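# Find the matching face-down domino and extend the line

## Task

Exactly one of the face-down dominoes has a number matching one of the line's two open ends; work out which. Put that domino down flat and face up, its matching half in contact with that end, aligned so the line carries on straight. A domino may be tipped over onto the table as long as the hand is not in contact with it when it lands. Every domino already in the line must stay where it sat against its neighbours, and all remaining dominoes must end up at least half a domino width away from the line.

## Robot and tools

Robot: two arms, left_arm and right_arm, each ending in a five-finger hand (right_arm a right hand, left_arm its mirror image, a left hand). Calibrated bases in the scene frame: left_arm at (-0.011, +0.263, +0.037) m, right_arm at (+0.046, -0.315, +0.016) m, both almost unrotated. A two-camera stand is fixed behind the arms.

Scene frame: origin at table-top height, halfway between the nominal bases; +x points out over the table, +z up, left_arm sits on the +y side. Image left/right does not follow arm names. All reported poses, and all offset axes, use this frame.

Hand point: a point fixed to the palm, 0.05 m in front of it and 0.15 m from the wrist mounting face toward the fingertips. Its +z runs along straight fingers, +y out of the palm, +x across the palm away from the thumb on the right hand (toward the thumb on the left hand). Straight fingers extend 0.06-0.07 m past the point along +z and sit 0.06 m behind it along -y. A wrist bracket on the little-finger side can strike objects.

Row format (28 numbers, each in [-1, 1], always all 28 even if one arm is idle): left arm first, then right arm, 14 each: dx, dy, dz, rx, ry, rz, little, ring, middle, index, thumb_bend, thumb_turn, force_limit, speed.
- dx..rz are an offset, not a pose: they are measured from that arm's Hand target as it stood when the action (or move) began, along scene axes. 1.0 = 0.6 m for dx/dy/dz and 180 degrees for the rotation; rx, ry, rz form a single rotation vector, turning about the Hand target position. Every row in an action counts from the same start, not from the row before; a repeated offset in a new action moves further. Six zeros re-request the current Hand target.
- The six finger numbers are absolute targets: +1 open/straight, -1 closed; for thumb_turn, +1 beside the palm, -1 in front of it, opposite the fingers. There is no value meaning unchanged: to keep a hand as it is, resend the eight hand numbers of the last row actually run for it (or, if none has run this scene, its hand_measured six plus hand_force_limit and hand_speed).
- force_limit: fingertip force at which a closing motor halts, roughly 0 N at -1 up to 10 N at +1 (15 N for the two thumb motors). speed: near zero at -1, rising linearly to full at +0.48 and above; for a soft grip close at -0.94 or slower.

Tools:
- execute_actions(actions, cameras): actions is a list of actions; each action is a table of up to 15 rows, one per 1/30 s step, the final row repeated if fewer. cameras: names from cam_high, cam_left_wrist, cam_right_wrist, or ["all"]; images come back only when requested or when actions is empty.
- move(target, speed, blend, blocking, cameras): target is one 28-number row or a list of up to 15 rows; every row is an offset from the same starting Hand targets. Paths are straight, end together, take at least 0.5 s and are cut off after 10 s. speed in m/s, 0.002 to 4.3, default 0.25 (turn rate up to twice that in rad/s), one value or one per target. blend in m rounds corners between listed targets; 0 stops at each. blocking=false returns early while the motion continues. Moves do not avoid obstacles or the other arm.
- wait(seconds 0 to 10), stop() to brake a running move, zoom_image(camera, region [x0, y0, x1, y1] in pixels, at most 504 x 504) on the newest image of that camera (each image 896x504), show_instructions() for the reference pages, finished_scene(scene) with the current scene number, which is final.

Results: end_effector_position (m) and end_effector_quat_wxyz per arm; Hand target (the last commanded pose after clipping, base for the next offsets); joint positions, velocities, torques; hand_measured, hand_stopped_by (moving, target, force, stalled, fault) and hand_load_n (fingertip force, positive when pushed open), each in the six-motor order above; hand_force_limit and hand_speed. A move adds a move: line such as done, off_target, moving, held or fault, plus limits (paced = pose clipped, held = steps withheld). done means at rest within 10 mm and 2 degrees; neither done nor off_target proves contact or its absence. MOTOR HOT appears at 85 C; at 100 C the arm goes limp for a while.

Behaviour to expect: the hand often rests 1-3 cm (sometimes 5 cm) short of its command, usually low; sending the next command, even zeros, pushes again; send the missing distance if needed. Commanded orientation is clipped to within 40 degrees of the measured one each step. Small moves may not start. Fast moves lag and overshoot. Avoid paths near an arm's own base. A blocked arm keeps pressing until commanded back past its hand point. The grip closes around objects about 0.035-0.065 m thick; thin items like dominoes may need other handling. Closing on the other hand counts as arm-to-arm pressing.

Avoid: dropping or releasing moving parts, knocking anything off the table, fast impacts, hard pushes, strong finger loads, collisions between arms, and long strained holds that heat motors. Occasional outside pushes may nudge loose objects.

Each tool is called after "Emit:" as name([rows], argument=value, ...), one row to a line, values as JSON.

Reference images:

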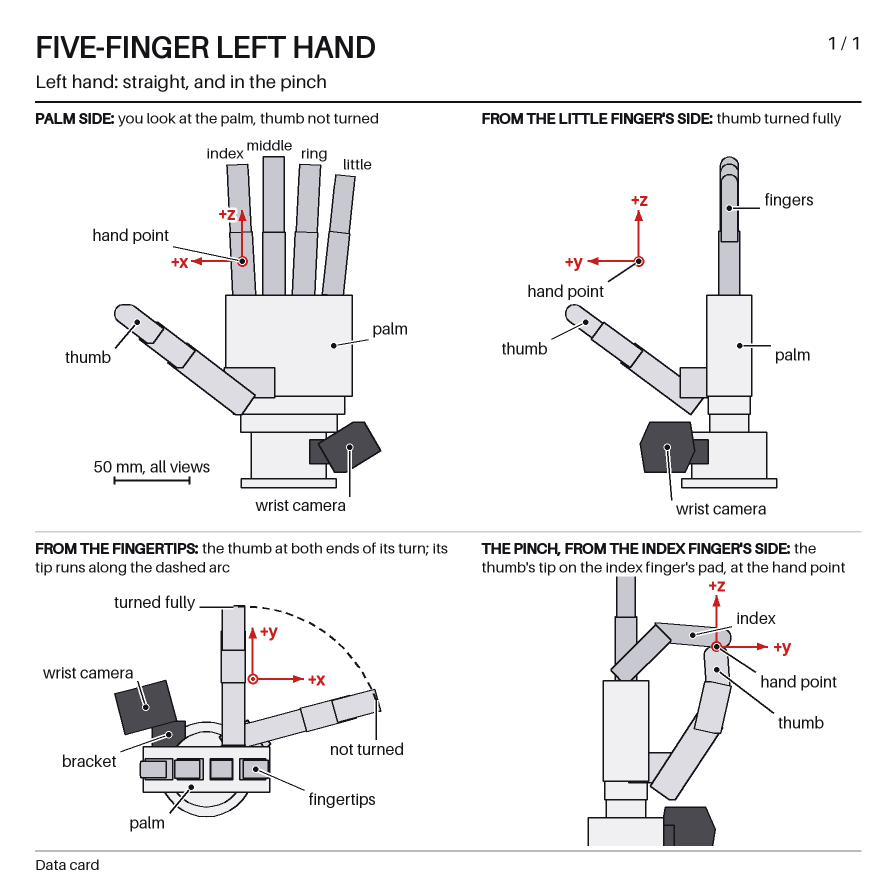

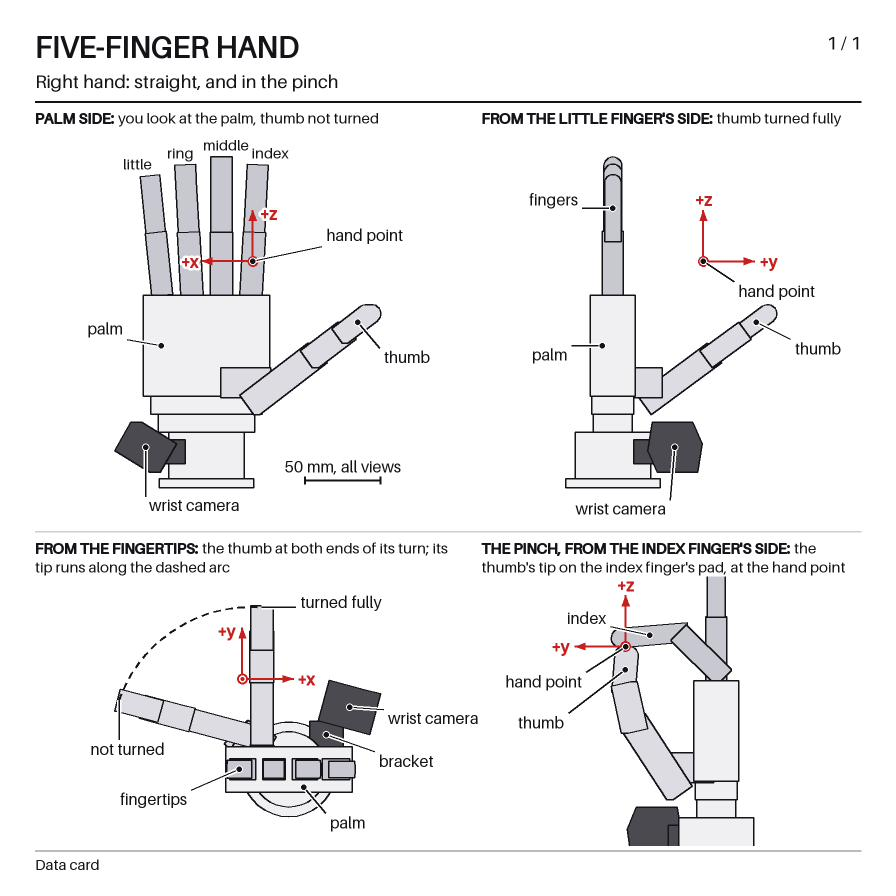

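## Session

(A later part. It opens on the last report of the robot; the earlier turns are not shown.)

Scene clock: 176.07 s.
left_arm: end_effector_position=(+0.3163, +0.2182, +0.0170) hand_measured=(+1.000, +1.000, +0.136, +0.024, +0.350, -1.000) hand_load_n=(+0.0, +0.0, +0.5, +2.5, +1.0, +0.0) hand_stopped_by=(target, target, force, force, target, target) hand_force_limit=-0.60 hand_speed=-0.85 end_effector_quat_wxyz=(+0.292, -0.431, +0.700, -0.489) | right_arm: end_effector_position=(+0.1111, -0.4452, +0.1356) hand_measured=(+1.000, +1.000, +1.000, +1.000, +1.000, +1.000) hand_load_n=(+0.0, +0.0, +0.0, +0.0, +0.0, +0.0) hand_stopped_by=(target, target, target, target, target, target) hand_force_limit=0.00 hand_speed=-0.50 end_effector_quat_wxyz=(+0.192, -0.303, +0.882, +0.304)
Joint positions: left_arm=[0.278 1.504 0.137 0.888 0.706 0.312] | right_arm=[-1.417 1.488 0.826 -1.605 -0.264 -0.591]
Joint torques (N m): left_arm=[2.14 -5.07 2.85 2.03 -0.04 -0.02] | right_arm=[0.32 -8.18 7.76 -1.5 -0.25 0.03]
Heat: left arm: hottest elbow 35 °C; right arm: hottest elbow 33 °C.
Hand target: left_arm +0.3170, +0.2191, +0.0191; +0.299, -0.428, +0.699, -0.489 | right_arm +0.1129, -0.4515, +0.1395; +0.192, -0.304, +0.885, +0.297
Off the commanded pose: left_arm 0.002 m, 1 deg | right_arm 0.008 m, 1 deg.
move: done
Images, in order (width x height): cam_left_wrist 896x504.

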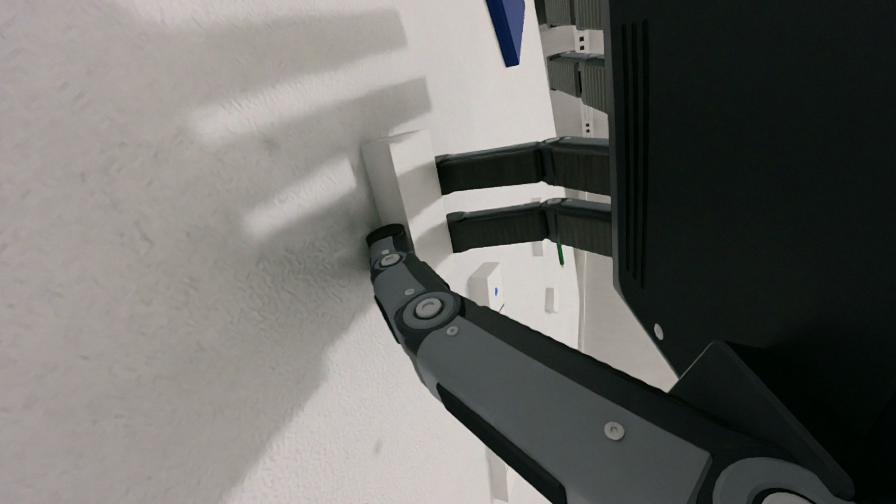

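Emit:
move([
  [0,0,0.13,0,0,0,1,1,-0.15,-0.15,0.35,-1,-0.6,-0.85,0,0,0,0,0,0,1,1,1,1,1,1,0,-0.5],
  [0,0.05,0.28,0.2764,-0.4424,-0.2765,1,1,-0.15,-0.15,0.35,-1,-0.6,-0.85,0,0,0,0,0,0,1,1,1,1,1,1,0,-0.5],
], speed=[0.1,0.25], blend=[0.03,0], cameras=["cam_high","cam_left_wrist"])

Scene clock: 186.53 s.
left_arm: end_effector_position=(+0.3163, +0.2448, +0.1854) hand_measured=(+1.000, +1.000, +0.136, +0.024, +0.350, -1.000) hand_load_n=(+0.0, +0.0, -0.5, +2.0, +1.5, +0.0) hand_stopped_by=(target, target, force, force, target, target) hand_force_limit=-0.60 hand_speed=-0.85 end_effector_quat_wxyz=(+0.615, +0.332, +0.625, -0.348) | right_arm: end_effector_position=(+0.1111, -0.4452, +0.1356) hand_measured=(+1.000, +1.000, +1.000, +1.000, +1.000, +1.000) hand_load_n=(+0.0, +0.0, +0.0, +0.0, +0.0, +0.0) hand_stopped_by=(target, target, target, target, target, target) hand_force_limit=0.00 hand_speed=-0.50 end_effector_quat_wxyz=(+0.192, -0.303, +0.882, +0.304)
Joint positions: left_arm=[0.578 1.203 0.134 1.179 1.588 1.434] | right_arm=[-1.417 1.488 0.826 -1.605 -0.264 -0.591]
Joint torques (N m): left_arm=[2.9 -2.08 5.35 1.54 0.01 0.25] | right_arm=[0.26 -8.18 7.77 -1.48 -0.24 0.04]
Heat: left arm: hottest elbow 35 °C; right arm: hottest elbow 33 °C.
Hand target: left_arm +0.3170, +0.2491, +0.1872; +0.575, +0.411, +0.583, -0.400 | right_arm +0.1129, -0.4515, +0.1395; +0.192, -0.304, +0.885, +0.297
Off the commanded pose: left_arm 0.005 m, 13 deg | right_arm 0.008 m, 1 deg.
joint sent to its limit (left arm) — joint 5 (wrist yaw), upper limit. The joint targets are off in orientation, not in position.
move: off_target (left_arm)
Images, in order (width x height): cam_high 896x504, cam_left_wrist 896x504.

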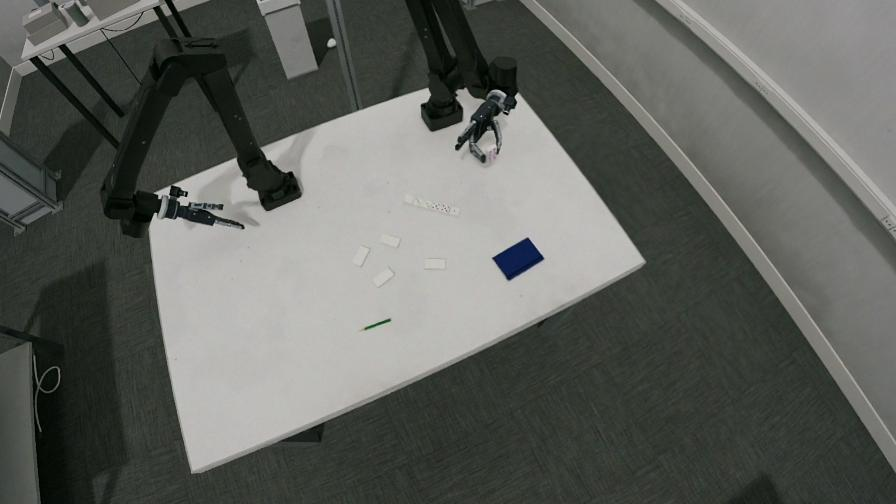

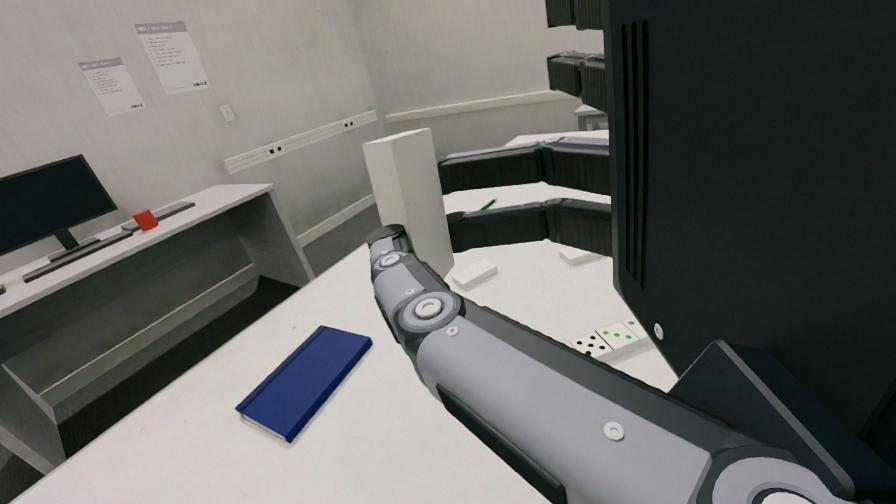

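Emit:
zoom_image(camera="cam_high", region=[472, 138, 508, 168])

Scaled by 14.000.

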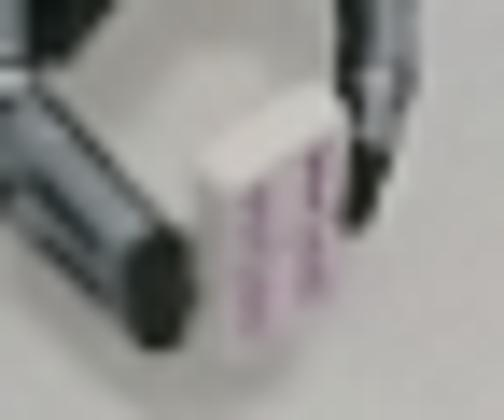

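Emit:
move([
  [-0.1283,0.1517,-0.12,-0.2764,0.4424,0.2765,1,1,-0.15,-0.15,0.35,-1,-0.6,-0.85,0,0,0,0,0,0,1,1,1,1,1,1,0,-0.5],
  [-0.1283,0.1517,-0.2787,-0.2764,0.4424,0.2765,1,1,-0.15,-0.15,0.35,-1,-0.6,-0.85,0,0,0,0,0,0,1,1,1,1,1,1,0,-0.5],
], speed=[0.3,0.1], cameras=["cam_left_wrist"])

Scene clock: 205.60 s.
left_arm: end_effector_position=(+0.2385, +0.3418, +0.0209) hand_measured=(+1.000, +1.000, +0.136, +0.024, +0.350, -1.000) hand_load_n=(-0.5, -0.5, +0.0, +2.0, +2.0, +0.0) hand_stopped_by=(target, target, force, force, target, target) hand_force_limit=-0.60 hand_speed=-0.85 end_effector_quat_wxyz=(+0.301, -0.427, +0.701, -0.486) | right_arm: end_effector_position=(+0.1111, -0.4452, +0.1356) hand_measured=(+1.000, +1.000, +1.000, +1.000, +1.000, +1.000) hand_load_n=(+0.0, +0.0, +0.0, +0.0, +0.0, +0.0) hand_stopped_by=(target, target, target, target, target, target) hand_force_limit=0.00 hand_speed=-0.50 end_effector_quat_wxyz=(+0.192, -0.303, +0.882, +0.304)
Joint positions: left_arm=[0.978 1.366 0.289 -0.189 1.198 1.252] | right_arm=[-1.417 1.488 0.826 -1.605 -0.264 -0.591]
Joint torques (N m): left_arm=[1.79 -3.49 4.49 1.29 0.65 -0.16] | right_arm=[0.26 -8.18 7.76 -1.5 -0.25 0.04]
Heat: left arm: hottest elbow 35 °C; right arm: hottest elbow 33 °C.
Hand target: left_arm +0.2400, +0.3400, +0.0199; +0.299, -0.428, +0.699, -0.489 | right_arm +0.1129, -0.4515, +0.1395; +0.192, -0.304, +0.885, +0.297
Off the commanded pose: left_arm 0.002 m, 0 deg | right_arm 0.008 m, 1 deg.
move: done
Images, in order (width x height): cam_left_wrist 896x504.

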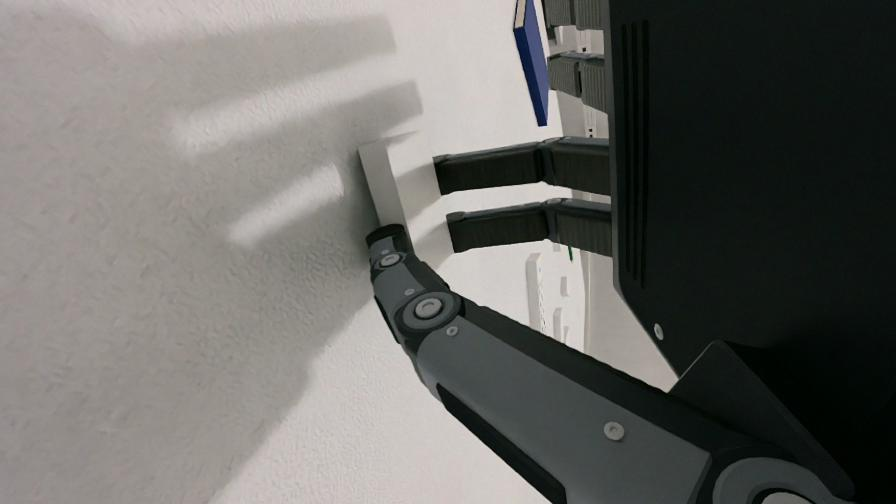

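Emit:
move([
  [0,0,-0.0055,0,0,0,1,1,-0.15,-0.15,0.35,-1,-0.6,-0.85,0,0,0,0,0,0,1,1,1,1,1,1,0,-0.5],
  [0,0,-0.0055,0,0,0,1,1,0.3,0.3,0.35,-1,-0.6,-0.3,0,0,0,0,0,0,1,1,1,1,1,1,0,-0.5],
  [0,0,0.1667,0,0,0,1,1,0.3,0.3,0.35,-1,-0.6,-0.3,0,0,0,0,0,0,1,1,1,1,1,1,0,-0.5],
  [0.3633,-0.5167,0.1667,0,0,0,1,1,0.3,0.3,0.35,-1,-0.6,-0.3,0,0,0,0,0,0,1,1,1,1,1,1,0,-0.5],
], speed=[0.05,0.1,0.2,0.35], blend=[0,0,0.03,0], cameras=["cam_high","cam_left_wrist"])

Scene clock: 217.43 s.
left_arm: end_effector_position=(+0.4335, +0.0439, +0.0956) hand_measured=(+1.000, +1.000, +0.300, +0.300, +0.350, -1.000) hand_load_n=(+0.0, +0.0, +0.0, +0.0, +0.0, +0.0) hand_stopped_by=(target, target, target, target, target, target) hand_force_limit=-0.60 hand_speed=-0.30 end_effector_quat_wxyz=(+0.287, -0.435, +0.717, -0.463) | right_arm: end_effector_position=(+0.1111, -0.4452, +0.1356) hand_measured=(+1.000, +1.000, +1.000, +1.000, +1.000, +1.000) hand_load_n=(+0.0, +0.0, +0.0, +0.0, +0.0, +0.0) hand_stopped_by=(target, target, target, target, target, target) hand_force_limit=0.00 hand_speed=-0.50 end_effector_quat_wxyz=(+0.192, -0.303, +0.882, +0.304)
Joint positions: left_arm=[-0.371 1.415 0.546 0.449 0.097 0.054] | right_arm=[-1.417 1.488 0.826 -1.605 -0.264 -0.591]
Joint torques (N m): left_arm=[1.85 -7.12 11.6 2.74 -0.06 -0.16] | right_arm=[0.26 -8.23 7.76 -1.48 -0.24 0.04]
Heat: left arm: hottest elbow 36 °C; right arm: hottest elbow 33 °C.
Hand target: left_arm +0.4579, +0.0300, +0.1199; +0.299, -0.428, +0.699, -0.489 | right_arm +0.1129, -0.4515, +0.1395; +0.192, -0.304, +0.885, +0.297
Off the commanded pose: left_arm 0.037 m, 4 deg | right_arm 0.008 m, 1 deg.
move: off_target (left_arm)
Images, in order (width x height): cam_high 896x504, cam_left_wrist 896x504.

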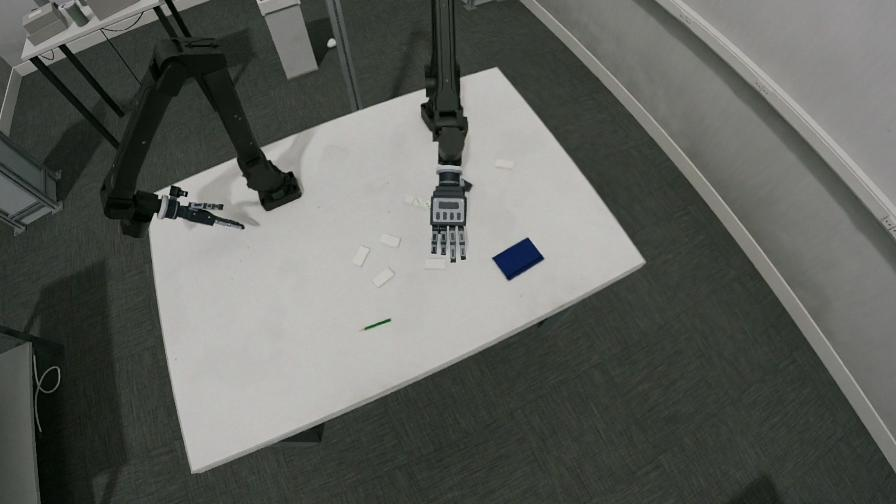

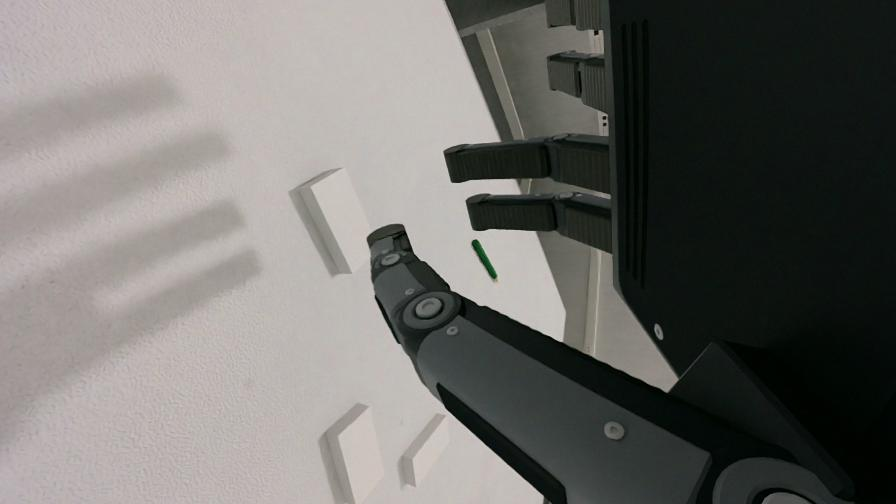

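Emit:
move(target=[0.005,-0.0333,-0.1,0,0,0.028,1,1,0.3,0.3,0.35,-1,-0.6,-0.3,0,0,0,0,0,0,1,1,1,1,1,1,0,-0.5], speed=0.15, cameras=["cam_left_wrist"])

Scene clock: 238.37 s.
left_arm: end_effector_position=(+0.4442, +0.0212, +0.0442) hand_measured=(+1.000, +1.000, +0.300, +0.300, +0.350, -1.000) hand_load_n=(+0.0, +0.0, +0.0, +0.0, +0.0, +0.0) hand_stopped_by=(target, target, target, target, target, target) hand_force_limit=-0.60 hand_speed=-0.30 end_effector_quat_wxyz=(+0.312, -0.461, +0.696, -0.454) | right_arm: end_effector_position=(+0.1111, -0.4452, +0.1356) hand_measured=(+1.000, +1.000, +1.000, +1.000, +1.000, +1.000) hand_load_n=(+0.0, -0.5, +0.0, +0.0, +0.0, +0.0) hand_stopped_by=(target, target, target, target, target, target) hand_force_limit=0.00 hand_speed=-0.50 end_effector_quat_wxyz=(+0.192, -0.303, +0.882, +0.304)
Joint positions: left_arm=[-0.456 1.623 0.546 0.673 -0.06 -0.009] | right_arm=[-1.417 1.488 0.826 -1.605 -0.264 -0.591]
Joint torques (N m): left_arm=[1.79 -8.64 8.51 2.77 -0.12 -0.16] | right_arm=[0.32 -8.23 7.76 -1.5 -0.24 0.03]
Heat: left arm: hottest elbow 38 °C; right arm: hottest elbow 33 °C.
Hand target: left_arm +0.4609, +0.0101, +0.0599; +0.320, -0.458, +0.679, -0.476 | right_arm +0.1129, -0.4515, +0.1395; +0.192, -0.304, +0.885, +0.297
Off the commanded pose: left_arm 0.025 m, 3 deg | right_arm 0.008 m, 1 deg.
move: off_target (left_arm)
Images, in order (width x height): cam_left_wrist 896x504.

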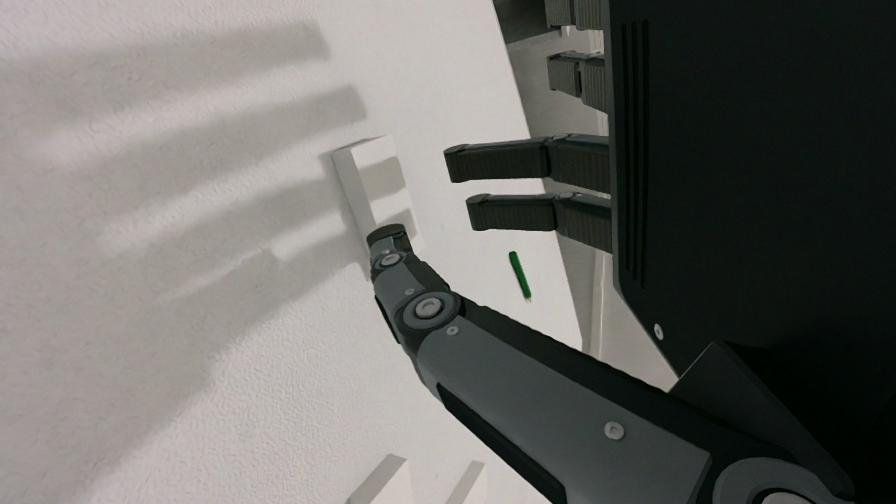

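Emit:
move(target=[0.0183,-0.005,-0.0283,0,0,0,1,1,0.3,0.3,0.35,-1,-0.6,-0.3,0,0,0,0,0,0,1,1,1,1,1,1,0,-0.5], speed=0.1, cameras=["cam_left_wrist"])

Scene clock: 247.40 s.
left_arm: end_effector_position=(+0.4506, +0.0181, +0.0263) hand_measured=(+1.000, +1.000, +0.300, +0.300, +0.350, -1.000) hand_load_n=(+0.0, +0.0, +0.0, +0.0, +0.0, +0.0) hand_stopped_by=(target, target, target, target, target, target) hand_force_limit=-0.60 hand_speed=-0.30 end_effector_quat_wxyz=(+0.310, -0.461, +0.697, -0.453) | right_arm: end_effector_position=(+0.1111, -0.4452, +0.1356) hand_measured=(+1.000, +1.000, +1.000, +1.000, +1.000, +1.000) hand_load_n=(+0.0, +0.0, +0.0, +0.0, +0.0, +0.0) hand_stopped_by=(target, target, target, target, target, target) hand_force_limit=0.00 hand_speed=-0.50 end_effector_quat_wxyz=(+0.192, -0.303, +0.882, +0.304)
Joint positions: left_arm=[-0.456 1.695 0.563 0.722 -0.06 -0.009] | right_arm=[-1.417 1.488 0.826 -1.605 -0.264 -0.591]
Joint torques (N m): left_arm=[2.32 -9.17 8.81 2.77 0.06 -0.13] | right_arm=[0.38 -8.23 7.77 -1.5 -0.24 0.03]
Heat: left arm: hottest elbow 38 °C; right arm: hottest elbow 33 °C.
Hand target: left_arm +0.4720, +0.0071, +0.0430; +0.320, -0.458, +0.679, -0.476 | right_arm +0.1129, -0.4515, +0.1395; +0.192, -0.304, +0.885, +0.297
Off the commanded pose: left_arm 0.029 m, 4 deg | right_arm 0.008 m, 1 deg.
move: off_target (left_arm)
Images, in order (width x height): cam_left_wrist 896x504.

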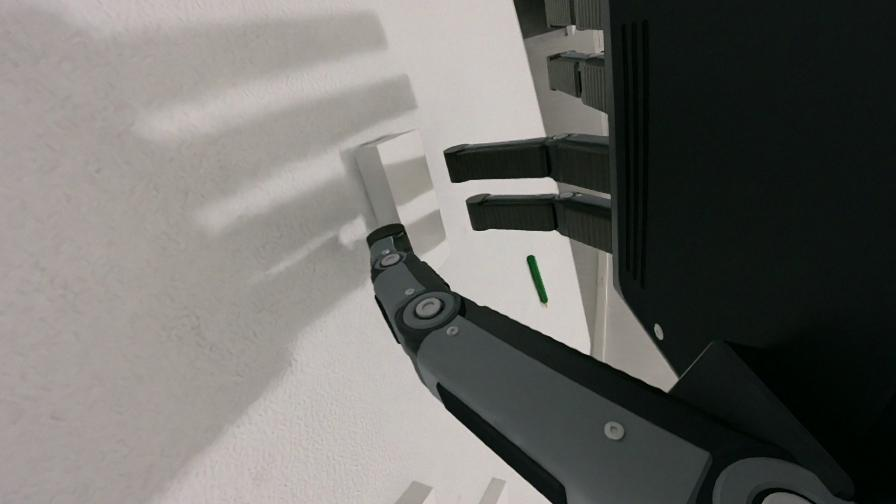

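Emit:
move(target=[0.005,0.007,-0.0155,0,0,0,1,1,0.3,0.3,0.35,-1,-0.6,-0.3,0,0,0,0,0,0,1,1,1,1,1,1,0,-0.5], speed=0.08, cameras=["cam_left_wrist"])

Scene clock: 253.27 s.
left_arm: end_effector_position=(+0.4525, +0.0180, +0.0186) hand_measured=(+1.000, +1.000, +0.300, +0.300, +0.350, -1.000) hand_load_n=(+0.0, +0.0, +0.0, +0.0, +0.0, +0.0) hand_stopped_by=(target, target, target, target, target, target) hand_force_limit=-0.60 hand_speed=-0.30 end_effector_quat_wxyz=(+0.307, -0.461, +0.696, -0.456) | right_arm: end_effector_position=(+0.1111, -0.4452, +0.1356) hand_measured=(+1.000, +1.000, +1.000, +1.000, +1.000, +1.000) hand_load_n=(+0.0, +0.0, +0.0, +0.0, +0.0, +0.0) hand_stopped_by=(target, target, target, target, target, target) hand_force_limit=0.00 hand_speed=-0.50 end_effector_quat_wxyz=(+0.192, -0.303, +0.882, +0.304)
Joint positions: left_arm=[-0.449 1.727 0.565 0.754 -0.047 -0.012] | right_arm=[-1.417 1.488 0.826 -1.605 -0.264 -0.591]
Joint torques (N m): left_arm=[2.84 -9.11 8.49 2.77 0.07 -0.09] | right_arm=[0.32 -8.18 7.77 -1.48 -0.25 0.03]
Heat: left arm: hottest elbow 39 °C; right arm: hottest elbow 33 °C.
Hand target: left_arm +0.4750, +0.0111, +0.0337; +0.320, -0.458, +0.679, -0.476 | right_arm +0.1129, -0.4515, +0.1395; +0.192, -0.304, +0.885, +0.297
Off the commanded pose: left_arm 0.028 m, 3 deg | right_arm 0.008 m, 1 deg.
move: off_target (left_arm)
Images, in order (width x height): cam_left_wrist 896x504.

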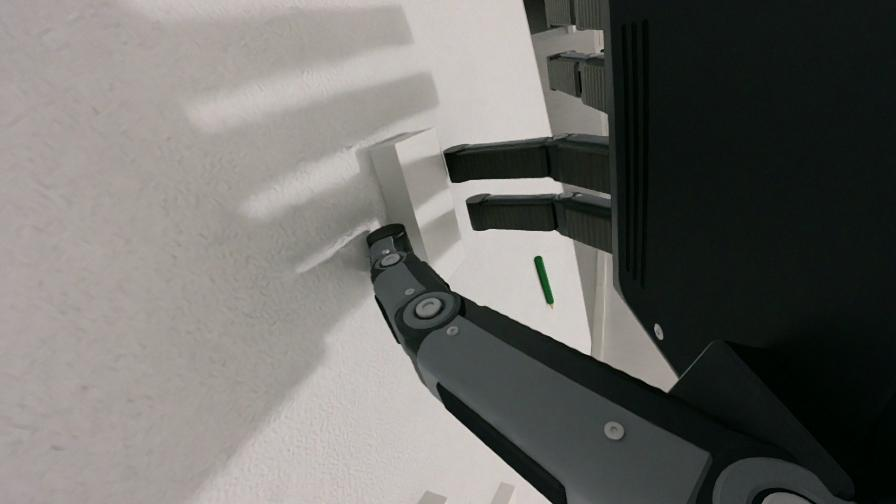

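Good position. Close and lift, rotate.

Emit:
move([
  [0,0,0,0,0,0,1,1,-0.15,-0.15,0.35,-1,-0.6,-0.85,0,0,0,0,0,0,1,1,1,1,1,1,0,-0.5],
], speed=0.1, cameras=["cam_left_wrist"])

Scene clock: 257.53 s.
left_arm: end_effector_position=(+0.4540, +0.0173, +0.0201) hand_measured=(+1.000, +1.000, +0.038, +0.024, +0.350, -1.000) hand_load_n=(+0.0, -0.5, +1.5, +4.0, +4.0, -2.0) hand_stopped_by=(target, target, force, force, target, target) hand_force_limit=-0.60 hand_speed=-0.85 end_effector_quat_wxyz=(+0.309, -0.461, +0.695, -0.458) | right_arm: end_effector_position=(+0.1111, -0.4452, +0.1356) hand_measured=(+1.000, +1.000, +1.000, +1.000, +1.000, +1.000) hand_load_n=(+0.0, +0.0, +0.0, +0.0, -0.5, +0.0) hand_stopped_by=(target, target, target, target, target, target) hand_force_limit=0.00 hand_speed=-0.50 end_effector_quat_wxyz=(+0.192, -0.303, +0.882, +0.304)
Joint positions: left_arm=[-0.449 1.727 0.567 0.757 -0.047 -0.012] | right_arm=[-1.417 1.488 0.826 -1.605 -0.264 -0.591]
Joint torques (N m): left_arm=[2.9 -9.11 8.29 2.69 0.06 -0.09] | right_arm=[0.32 -8.23 7.77 -1.5 -0.24 0.04]
Heat: left arm: hottest elbow 39 °C; right arm: hottest elbow 33 °C.
Hand target: left_arm +0.4749, +0.0112, +0.0336; +0.320, -0.458, +0.679, -0.476 | right_arm +0.1129, -0.4515, +0.1395; +0.192, -0.304, +0.885, +0.297
Off the commanded pose: left_arm 0.026 m, 3 deg | right_arm 0.008 m, 1 deg.
move: off_target (left_arm)
Images, in order (width x height): cam_left_wrist 896x504.

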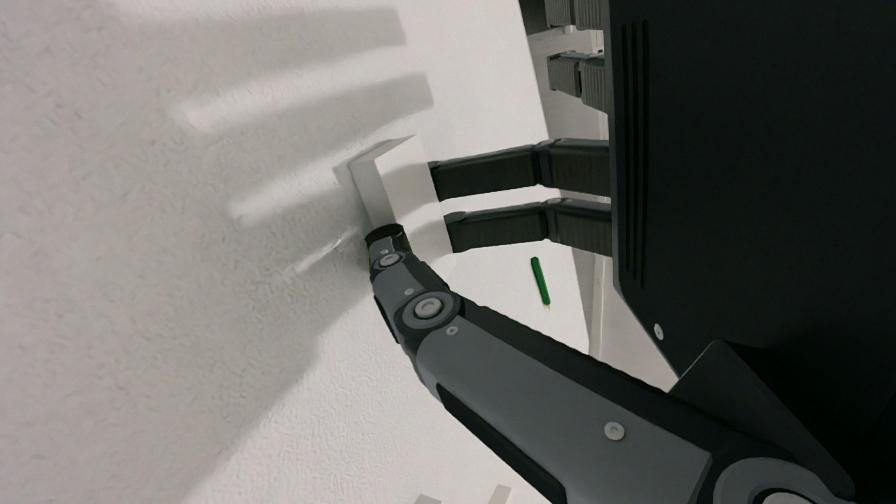

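Emit:
move([
  [-0.03,0,0.12,0,0,0,1,1,-0.15,-0.15,0.35,-1,-0.6,-0.85,0,0,0,0,0,0,1,1,1,1,1,1,0,-0.5],
  [-0.1,0.05,0.3,0.2764,-0.4424,-0.2765,1,1,-0.15,-0.15,0.35,-1,-0.6,-0.85,0,0,0,0,0,0,1,1,1,1,1,1,0,-0.5],
], speed=[0.12,0.25], blend=[0.03,0], cameras=["cam_high","cam_left_wrist"])

Scene clock: 269.80 s.
left_arm: end_effector_position=(+0.4056, +0.0391, +0.1957) hand_measured=(+1.000, +1.000, +0.038, +0.024, +0.350, -1.000) hand_load_n=(+0.0, +0.0, +1.5, +4.0, +4.5, -1.5) hand_stopped_by=(target, target, force, force, target, target) hand_force_limit=-0.60 hand_speed=-0.85 end_effector_quat_wxyz=(+0.575, +0.376, +0.579, -0.438) | right_arm: end_effector_position=(+0.1111, -0.4452, +0.1356) hand_measured=(+1.000, +1.000, +1.000, +1.000, +1.000, +1.000) hand_load_n=(+0.0, +0.0, +0.0, +0.0, +0.0, +0.0) hand_stopped_by=(target, target, target, target, target, target) hand_force_limit=0.00 hand_speed=-0.50 end_effector_quat_wxyz=(+0.192, -0.303, +0.882, +0.304)
Joint positions: left_arm=[-0.203 1.456 0.382 1.164 1.028 1.418] | right_arm=[-1.417 1.488 0.826 -1.605 -0.264 -0.591]
Joint torques (N m): left_arm=[2.78 -8.06 7.53 0.94 0.05 0.27] | right_arm=[0.44 -8.18 7.79 -1.51 -0.25 0.03]
Heat: left arm: hottest elbow 38 °C; right arm: hottest elbow 33 °C.
Hand target: left_arm +0.4149, +0.0412, +0.2137; +0.593, +0.385, +0.565, -0.425 | right_arm +0.1129, -0.4515, +0.1395; +0.192, -0.304, +0.885, +0.297
Off the commanded pose: left_arm 0.020 m, 3 deg | right_arm 0.008 m, 1 deg.
move: off_target (left_arm)
Images, in order (width x height): cam_high 896x504, cam_left_wrist 896x504.

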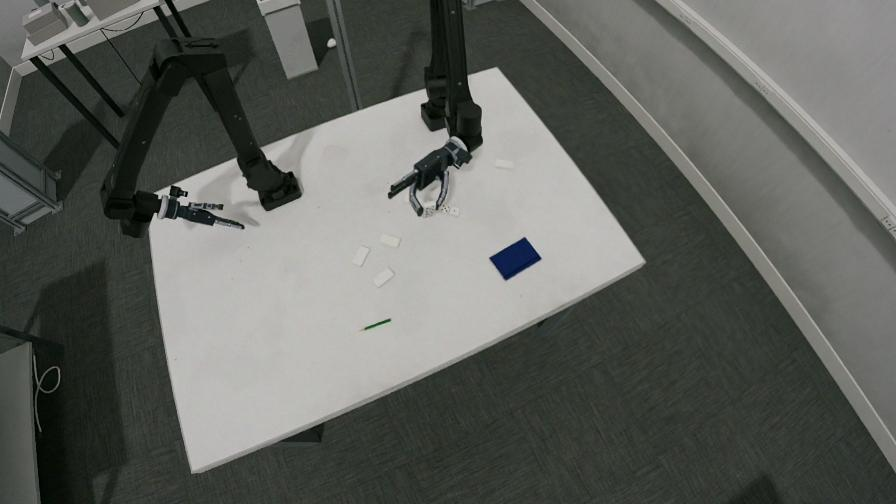

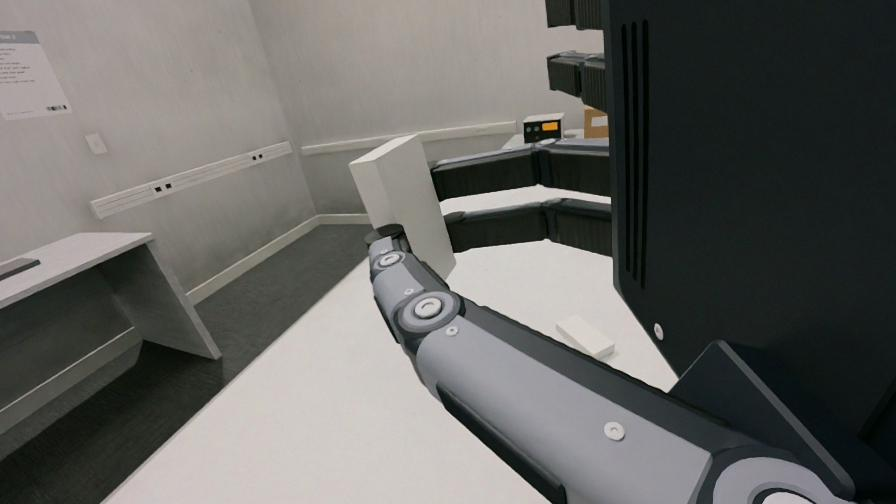

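Emit:
zoom_image(camera="cam_high", region=[405, 190, 465, 225])

Scaled by 8.400.

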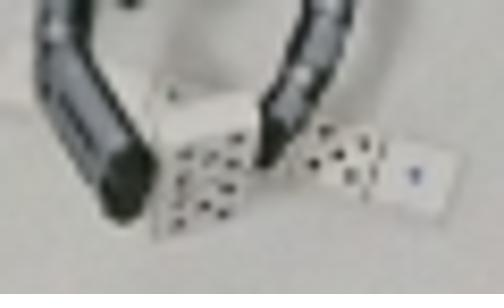

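Emit:
move([
  [0.09,-0.05,-0.17,-0.2764,0.4424,0.2765,1,1,-0.15,-0.15,0.35,-1,-0.6,-0.85,0,0,0,0,0,0,1,1,1,1,1,1,0,-0.5],
  [0.09,-0.05,-0.293,-0.2764,0.4424,0.2765,1,1,-0.15,-0.15,0.35,-1,-0.6,-0.85,0,0,0,0,0,0,1,1,1,1,1,1,0,-0.5],
], speed=[0.3,0.1], cameras=["cam_left_wrist"])

Scene clock: 291.00 s.
left_arm: end_effector_position=(+0.4602, +0.0177, +0.0287) hand_measured=(+1.000, +1.000, +0.038, +0.024, +0.350, -1.000) hand_load_n=(+0.0, +0.0, +1.5, +4.0, +4.5, -1.5) hand_stopped_by=(target, target, force, force, target, target) hand_force_limit=-0.60 hand_speed=-0.85 end_effector_quat_wxyz=(+0.315, -0.457, +0.693, -0.460) | right_arm: end_effector_position=(+0.1111, -0.4452, +0.1356) hand_measured=(+1.000, +1.000, +1.000, +1.000, +1.000, +1.000) hand_load_n=(+0.0, +0.0, +0.0, +0.0, +0.0, +0.0) hand_stopped_by=(target, target, target, target, target, target) hand_force_limit=0.00 hand_speed=-0.50 end_effector_quat_wxyz=(+0.192, -0.303, +0.882, +0.304)
Joint positions: left_arm=[-0.446 1.711 0.578 0.745 -0.049 -0.001] | right_arm=[-1.417 1.488 0.826 -1.605 -0.264 -0.591]
Joint torques (N m): left_arm=[1.96 -9.58 6.48 2.77 -0.12 -0.17] | right_arm=[0.32 -8.23 7.77 -1.51 -0.24 0.03]
Heat: left arm: hottest elbow 38 °C; right arm: hottest elbow 33 °C.
Hand target: left_arm +0.4689, +0.0113, +0.0378; +0.320, -0.458, +0.679, -0.475 | right_arm +0.1129, -0.4515, +0.1395; +0.192, -0.304, +0.885, +0.297
Off the commanded pose: left_arm 0.014 m, 2 deg | right_arm 0.008 m, 1 deg.
move: off_target (left_arm)
Images, in order (width x height): cam_left_wrist 896x504.

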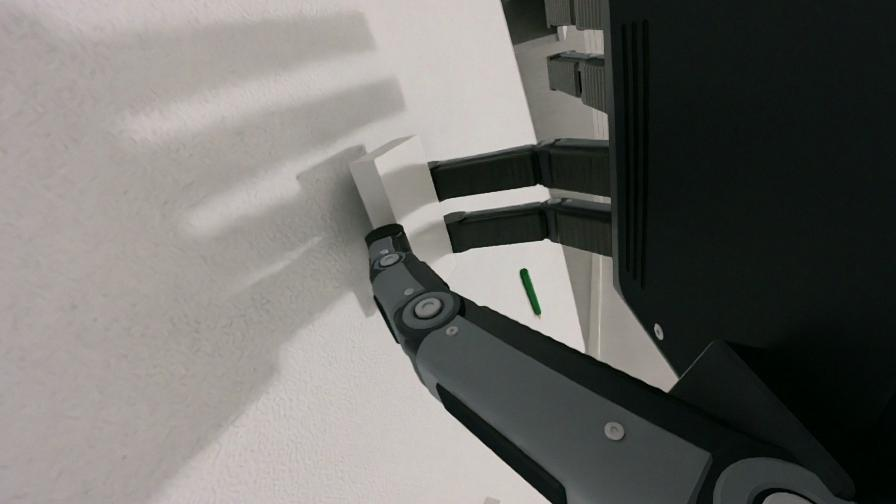

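Emit:
move([
  [0,0,-0.0167,0,0,0,1,1,-0.15,-0.15,0.35,-1,-0.6,-0.85,0,0,0,0,0,0,1,1,1,1,1,1,0,-0.5],
  [0,0,-0.0167,0,0,0,1,1,0.3,0.3,0.35,-1,-0.6,-0.3,0,0,0,0,0,0,1,1,1,1,1,1,0,-0.5],
  [0,0,0.16,0,0,0,1,1,0.3,0.3,0.35,-1,-0.6,-0.3,0,0,0,0,0,0,1,1,1,1,1,1,0,-0.5],
  [-0.2065,-0.1438,0.1287,0,0,-0.15,1,1,0.3,0.3,0.35,-1,-0.6,-0.3,0,0,0,0,0,0,1,1,1,1,1,1,0,-0.5],
], speed=[0.05,0.1,0.2,0.3], blend=[0,0,0.03,0], cameras=["cam_high","cam_left_wrist"])

Scene clock: 303.63 s.
left_arm: end_effector_position=(+0.3426, -0.0713, +0.1007) hand_measured=(+1.000, +1.000, +0.300, +0.300, +0.350, -1.000) hand_load_n=(+0.0, +0.0, +0.0, +0.0, +0.0, +0.0) hand_stopped_by=(target, target, target, target, target, target) hand_force_limit=-0.60 hand_speed=-0.30 end_effector_quat_wxyz=(+0.189, -0.304, +0.774, -0.523) | right_arm: end_effector_position=(+0.1111, -0.4452, +0.1356) hand_measured=(+1.000, +1.000, +1.000, +1.000, +1.000, +1.000) hand_load_n=(+0.0, +0.0, +0.0, +0.0, +0.0, +0.0) hand_stopped_by=(target, target, target, target, target, target) hand_force_limit=0.00 hand_speed=-0.50 end_effector_quat_wxyz=(+0.192, -0.303, +0.882, +0.304)
Joint positions: left_arm=[-0.623 1.398 0.523 0.473 0.215 0.063] | right_arm=[-1.417 1.488 0.826 -1.605 -0.264 -0.591]
Joint torques (N m): left_arm=[2.14 -9.29 7.31 2.36 0.12 0.21] | right_arm=[0.38 -8.18 7.77 -1.5 -0.25 0.03]
Heat: left arm: hottest elbow 38 °C; right arm: hottest elbow 33 °C.
Hand target: left_arm +0.3451, -0.0751, +0.1152; +0.201, -0.287, +0.768, -0.537 | right_arm +0.1129, -0.4515, +0.1395; +0.192, -0.304, +0.885, +0.297
Off the commanded pose: left_arm 0.015 m, 3 deg | right_arm 0.008 m, 1 deg.
move: off_target (left_arm); target 2's new numbers were sent with left_arm's hand 0.012 m and 2 deg from that target
Images, in order (width x height): cam_high 896x504, cam_left_wrist 896x504.

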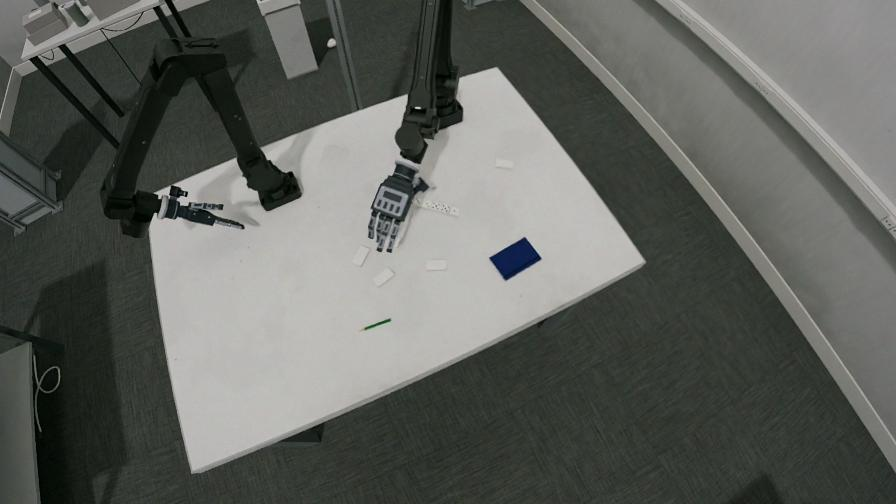

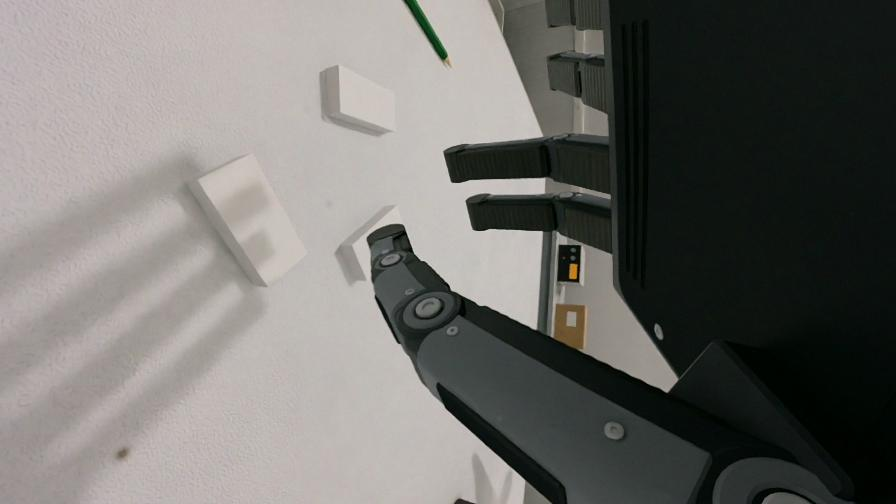

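Emit:
move(target=[-0.0097,0.016,-0.1167,0,0,0.017,1,1,0.3,0.3,0.35,-1,-0.6,-0.3,0,0,0,0,0,0,1,1,1,1,1,1,0,-0.5], speed=0.15, cameras=["cam_left_wrist"])

Scene clock: 325.50 s.
left_arm: end_effector_position=(+0.3385, -0.0601, +0.0419) hand_measured=(+1.000, +1.000, +0.300, +0.300, +0.350, -1.000) hand_load_n=(+0.0, +0.0, +0.0, +0.0, +0.0, +0.0) hand_stopped_by=(target, target, target, target, target, target) hand_force_limit=-0.60 hand_speed=-0.30 end_effector_quat_wxyz=(+0.213, -0.312, +0.765, -0.522) | right_arm: end_effector_position=(+0.1111, -0.4452, +0.1356) hand_measured=(+1.000, +1.000, +1.000, +1.000, +1.000, +1.000) hand_load_n=(+0.0, +0.0, +0.0, +0.0, +0.0, +0.0) hand_stopped_by=(target, target, target, target, target, target) hand_force_limit=0.00 hand_speed=-0.50 end_effector_quat_wxyz=(+0.192, -0.303, +0.882, +0.304)
Joint positions: left_arm=[-0.631 1.587 0.437 0.773 0.16 0.063] | right_arm=[-1.417 1.488 0.826 -1.605 -0.264 -0.591]
Joint torques (N m): left_arm=[1.67 -7.59 5.35 2.78 -0.06 -0.06] | right_arm=[0.32 -8.12 7.76 -1.51 -0.25 0.04]
Heat: left arm: hottest elbow 37 °C; right arm: hottest elbow 33 °C.
Hand target: left_arm +0.3393, -0.0654, +0.0452; +0.215, -0.307, +0.760, -0.532 | right_arm +0.1129, -0.4515, +0.1395; +0.192, -0.304, +0.885, +0.297
Off the commanded pose: left_arm 0.006 m, 1 deg | right_arm 0.008 m, 1 deg.
move: done
Images, in order (width x height): cam_left_wrist 896x504.

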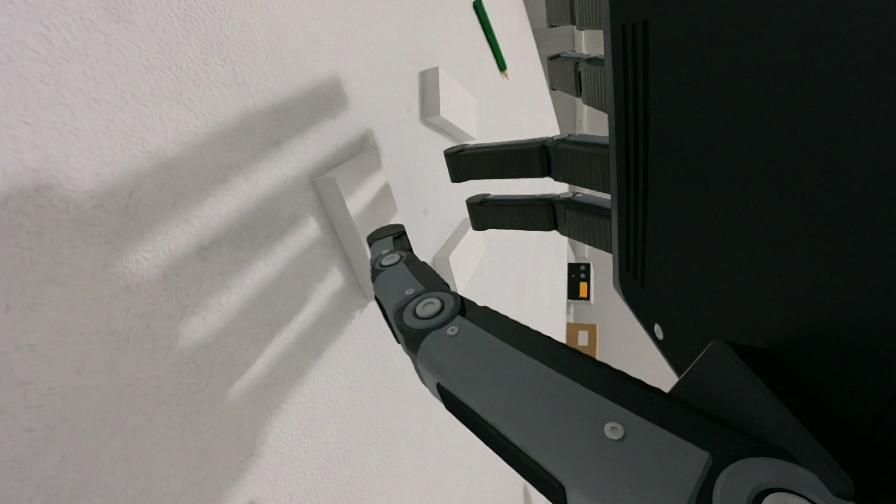

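Emit:
move(target=[0.0,0.002,-0.04,0,0,0,1,1,0.3,0.3,0.35,-1,-0.6,-0.3,0,0,0,0,0,0,1,1,1,1,1,1,0,-0.5], speed=0.1, cameras=["cam_left_wrist"])

Scene clock: 332.63 s.
left_arm: end_effector_position=(+0.3406, -0.0617, +0.0201) hand_measured=(+1.000, +1.000, +0.300, +0.300, +0.350, -1.000) hand_load_n=(+0.0, +0.0, +0.0, +0.0, +0.0, +0.0) hand_stopped_by=(target, target, target, target, target, target) hand_force_limit=-0.60 hand_speed=-0.30 end_effector_quat_wxyz=(+0.214, -0.311, +0.763, -0.524) | right_arm: end_effector_position=(+0.1111, -0.4452, +0.1356) hand_measured=(+1.000, +1.000, +1.000, +1.000, +1.000, +1.000) hand_load_n=(+0.0, -0.5, +0.0, +0.0, +0.0, -0.5) hand_stopped_by=(target, target, target, target, target, target) hand_force_limit=0.00 hand_speed=-0.50 end_effector_quat_wxyz=(+0.192, -0.303, +0.882, +0.304)
Joint positions: left_arm=[-0.631 1.687 0.437 0.878 0.16 0.063] | right_arm=[-1.417 1.488 0.826 -1.605 -0.264 -0.591]
Joint torques (N m): left_arm=[1.96 -7.88 4.1 2.76 0.04 -0.06] | right_arm=[0.38 -8.23 7.76 -1.48 -0.25 0.03]
Heat: left arm: hottest elbow 37 °C; right arm: hottest elbow 33 °C.
Hand target: left_arm +0.3393, -0.0642, +0.0211; +0.215, -0.307, +0.760, -0.532 | right_arm +0.1129, -0.4515, +0.1395; +0.192, -0.304, +0.885, +0.297
Off the commanded pose: left_arm 0.003 m, 1 deg | right_arm 0.008 m, 1 deg.
move: done
Images, in order (width x height): cam_left_wrist 896x504.

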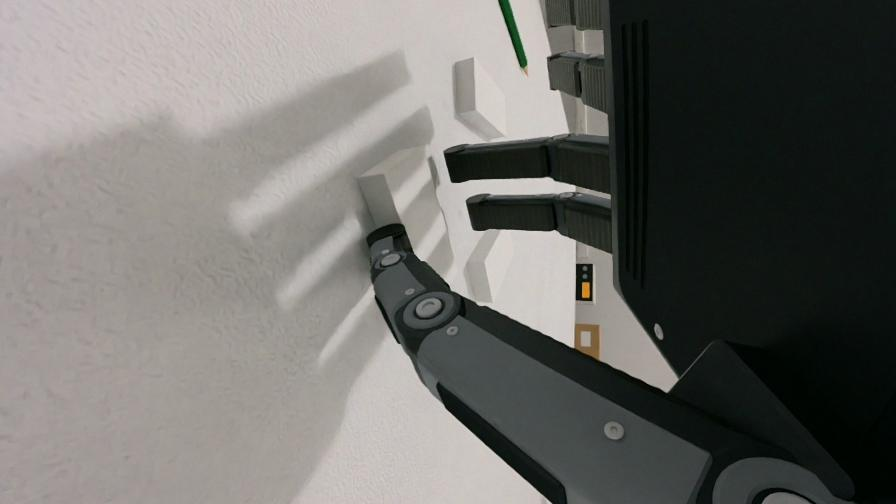

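Emit:
move([
  [0,0,-0.004,0,0,0,1,1,0.3,0.3,0.35,-1,-0.6,-0.3,0,0,0,0,0,0,1,1,1,1,1,1,0,-0.5],
  [0,0,-0.004,0,0,0,1,1,-0.15,-0.15,0.35,-1,-0.6,-0.85,0,0,0,0,0,0,1,1,1,1,1,1,0,-0.5],
], speed=0.06, cameras=["cam_left_wrist"])

Scene clock: 338.57 s.
left_arm: end_effector_position=(+0.3412, -0.0621, +0.0190) hand_measured=(+1.000, +1.000, +0.038, +0.024, +0.350, -1.000) hand_load_n=(+0.0, +0.0, +1.0, +4.0, +3.5, -1.5) hand_stopped_by=(target, target, force, force, target, target) hand_force_limit=-0.60 hand_speed=-0.85 end_effector_quat_wxyz=(+0.215, -0.310, +0.762, -0.526) | right_arm: end_effector_position=(+0.1111, -0.4452, +0.1356) hand_measured=(+1.000, +1.000, +1.000, +1.000, +1.000, +1.000) hand_load_n=(+0.0, +0.0, +0.0, +0.0, -0.5, +0.0) hand_stopped_by=(target, target, target, target, target, target) hand_force_limit=0.00 hand_speed=-0.50 end_effector_quat_wxyz=(+0.192, -0.303, +0.882, +0.304)
Joint positions: left_arm=[-0.631 1.696 0.437 0.892 0.16 0.063] | right_arm=[-1.417 1.488 0.826 -1.605 -0.264 -0.591]
Joint torques (N m): left_arm=[1.96 -8.06 4.05 2.63 0.04 -0.05] | right_arm=[0.32 -8.23 7.75 -1.48 -0.24 0.03]
Heat: left arm: hottest elbow 37 °C; right arm: hottest elbow 33 °C.
Hand target: left_arm +0.3393, -0.0642, +0.0187; +0.215, -0.307, +0.760, -0.532 | right_arm +0.1129, -0.4515, +0.1395; +0.192, -0.304, +0.885, +0.297
Off the commanded pose: left_arm 0.003 m, 1 deg | right_arm 0.008 m, 1 deg.
move: done
Images, in order (width x height): cam_left_wrist 896x504.

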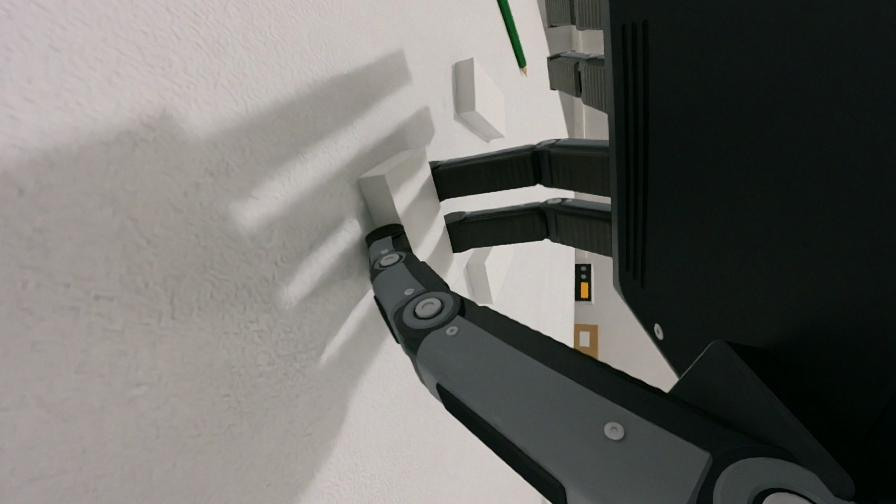

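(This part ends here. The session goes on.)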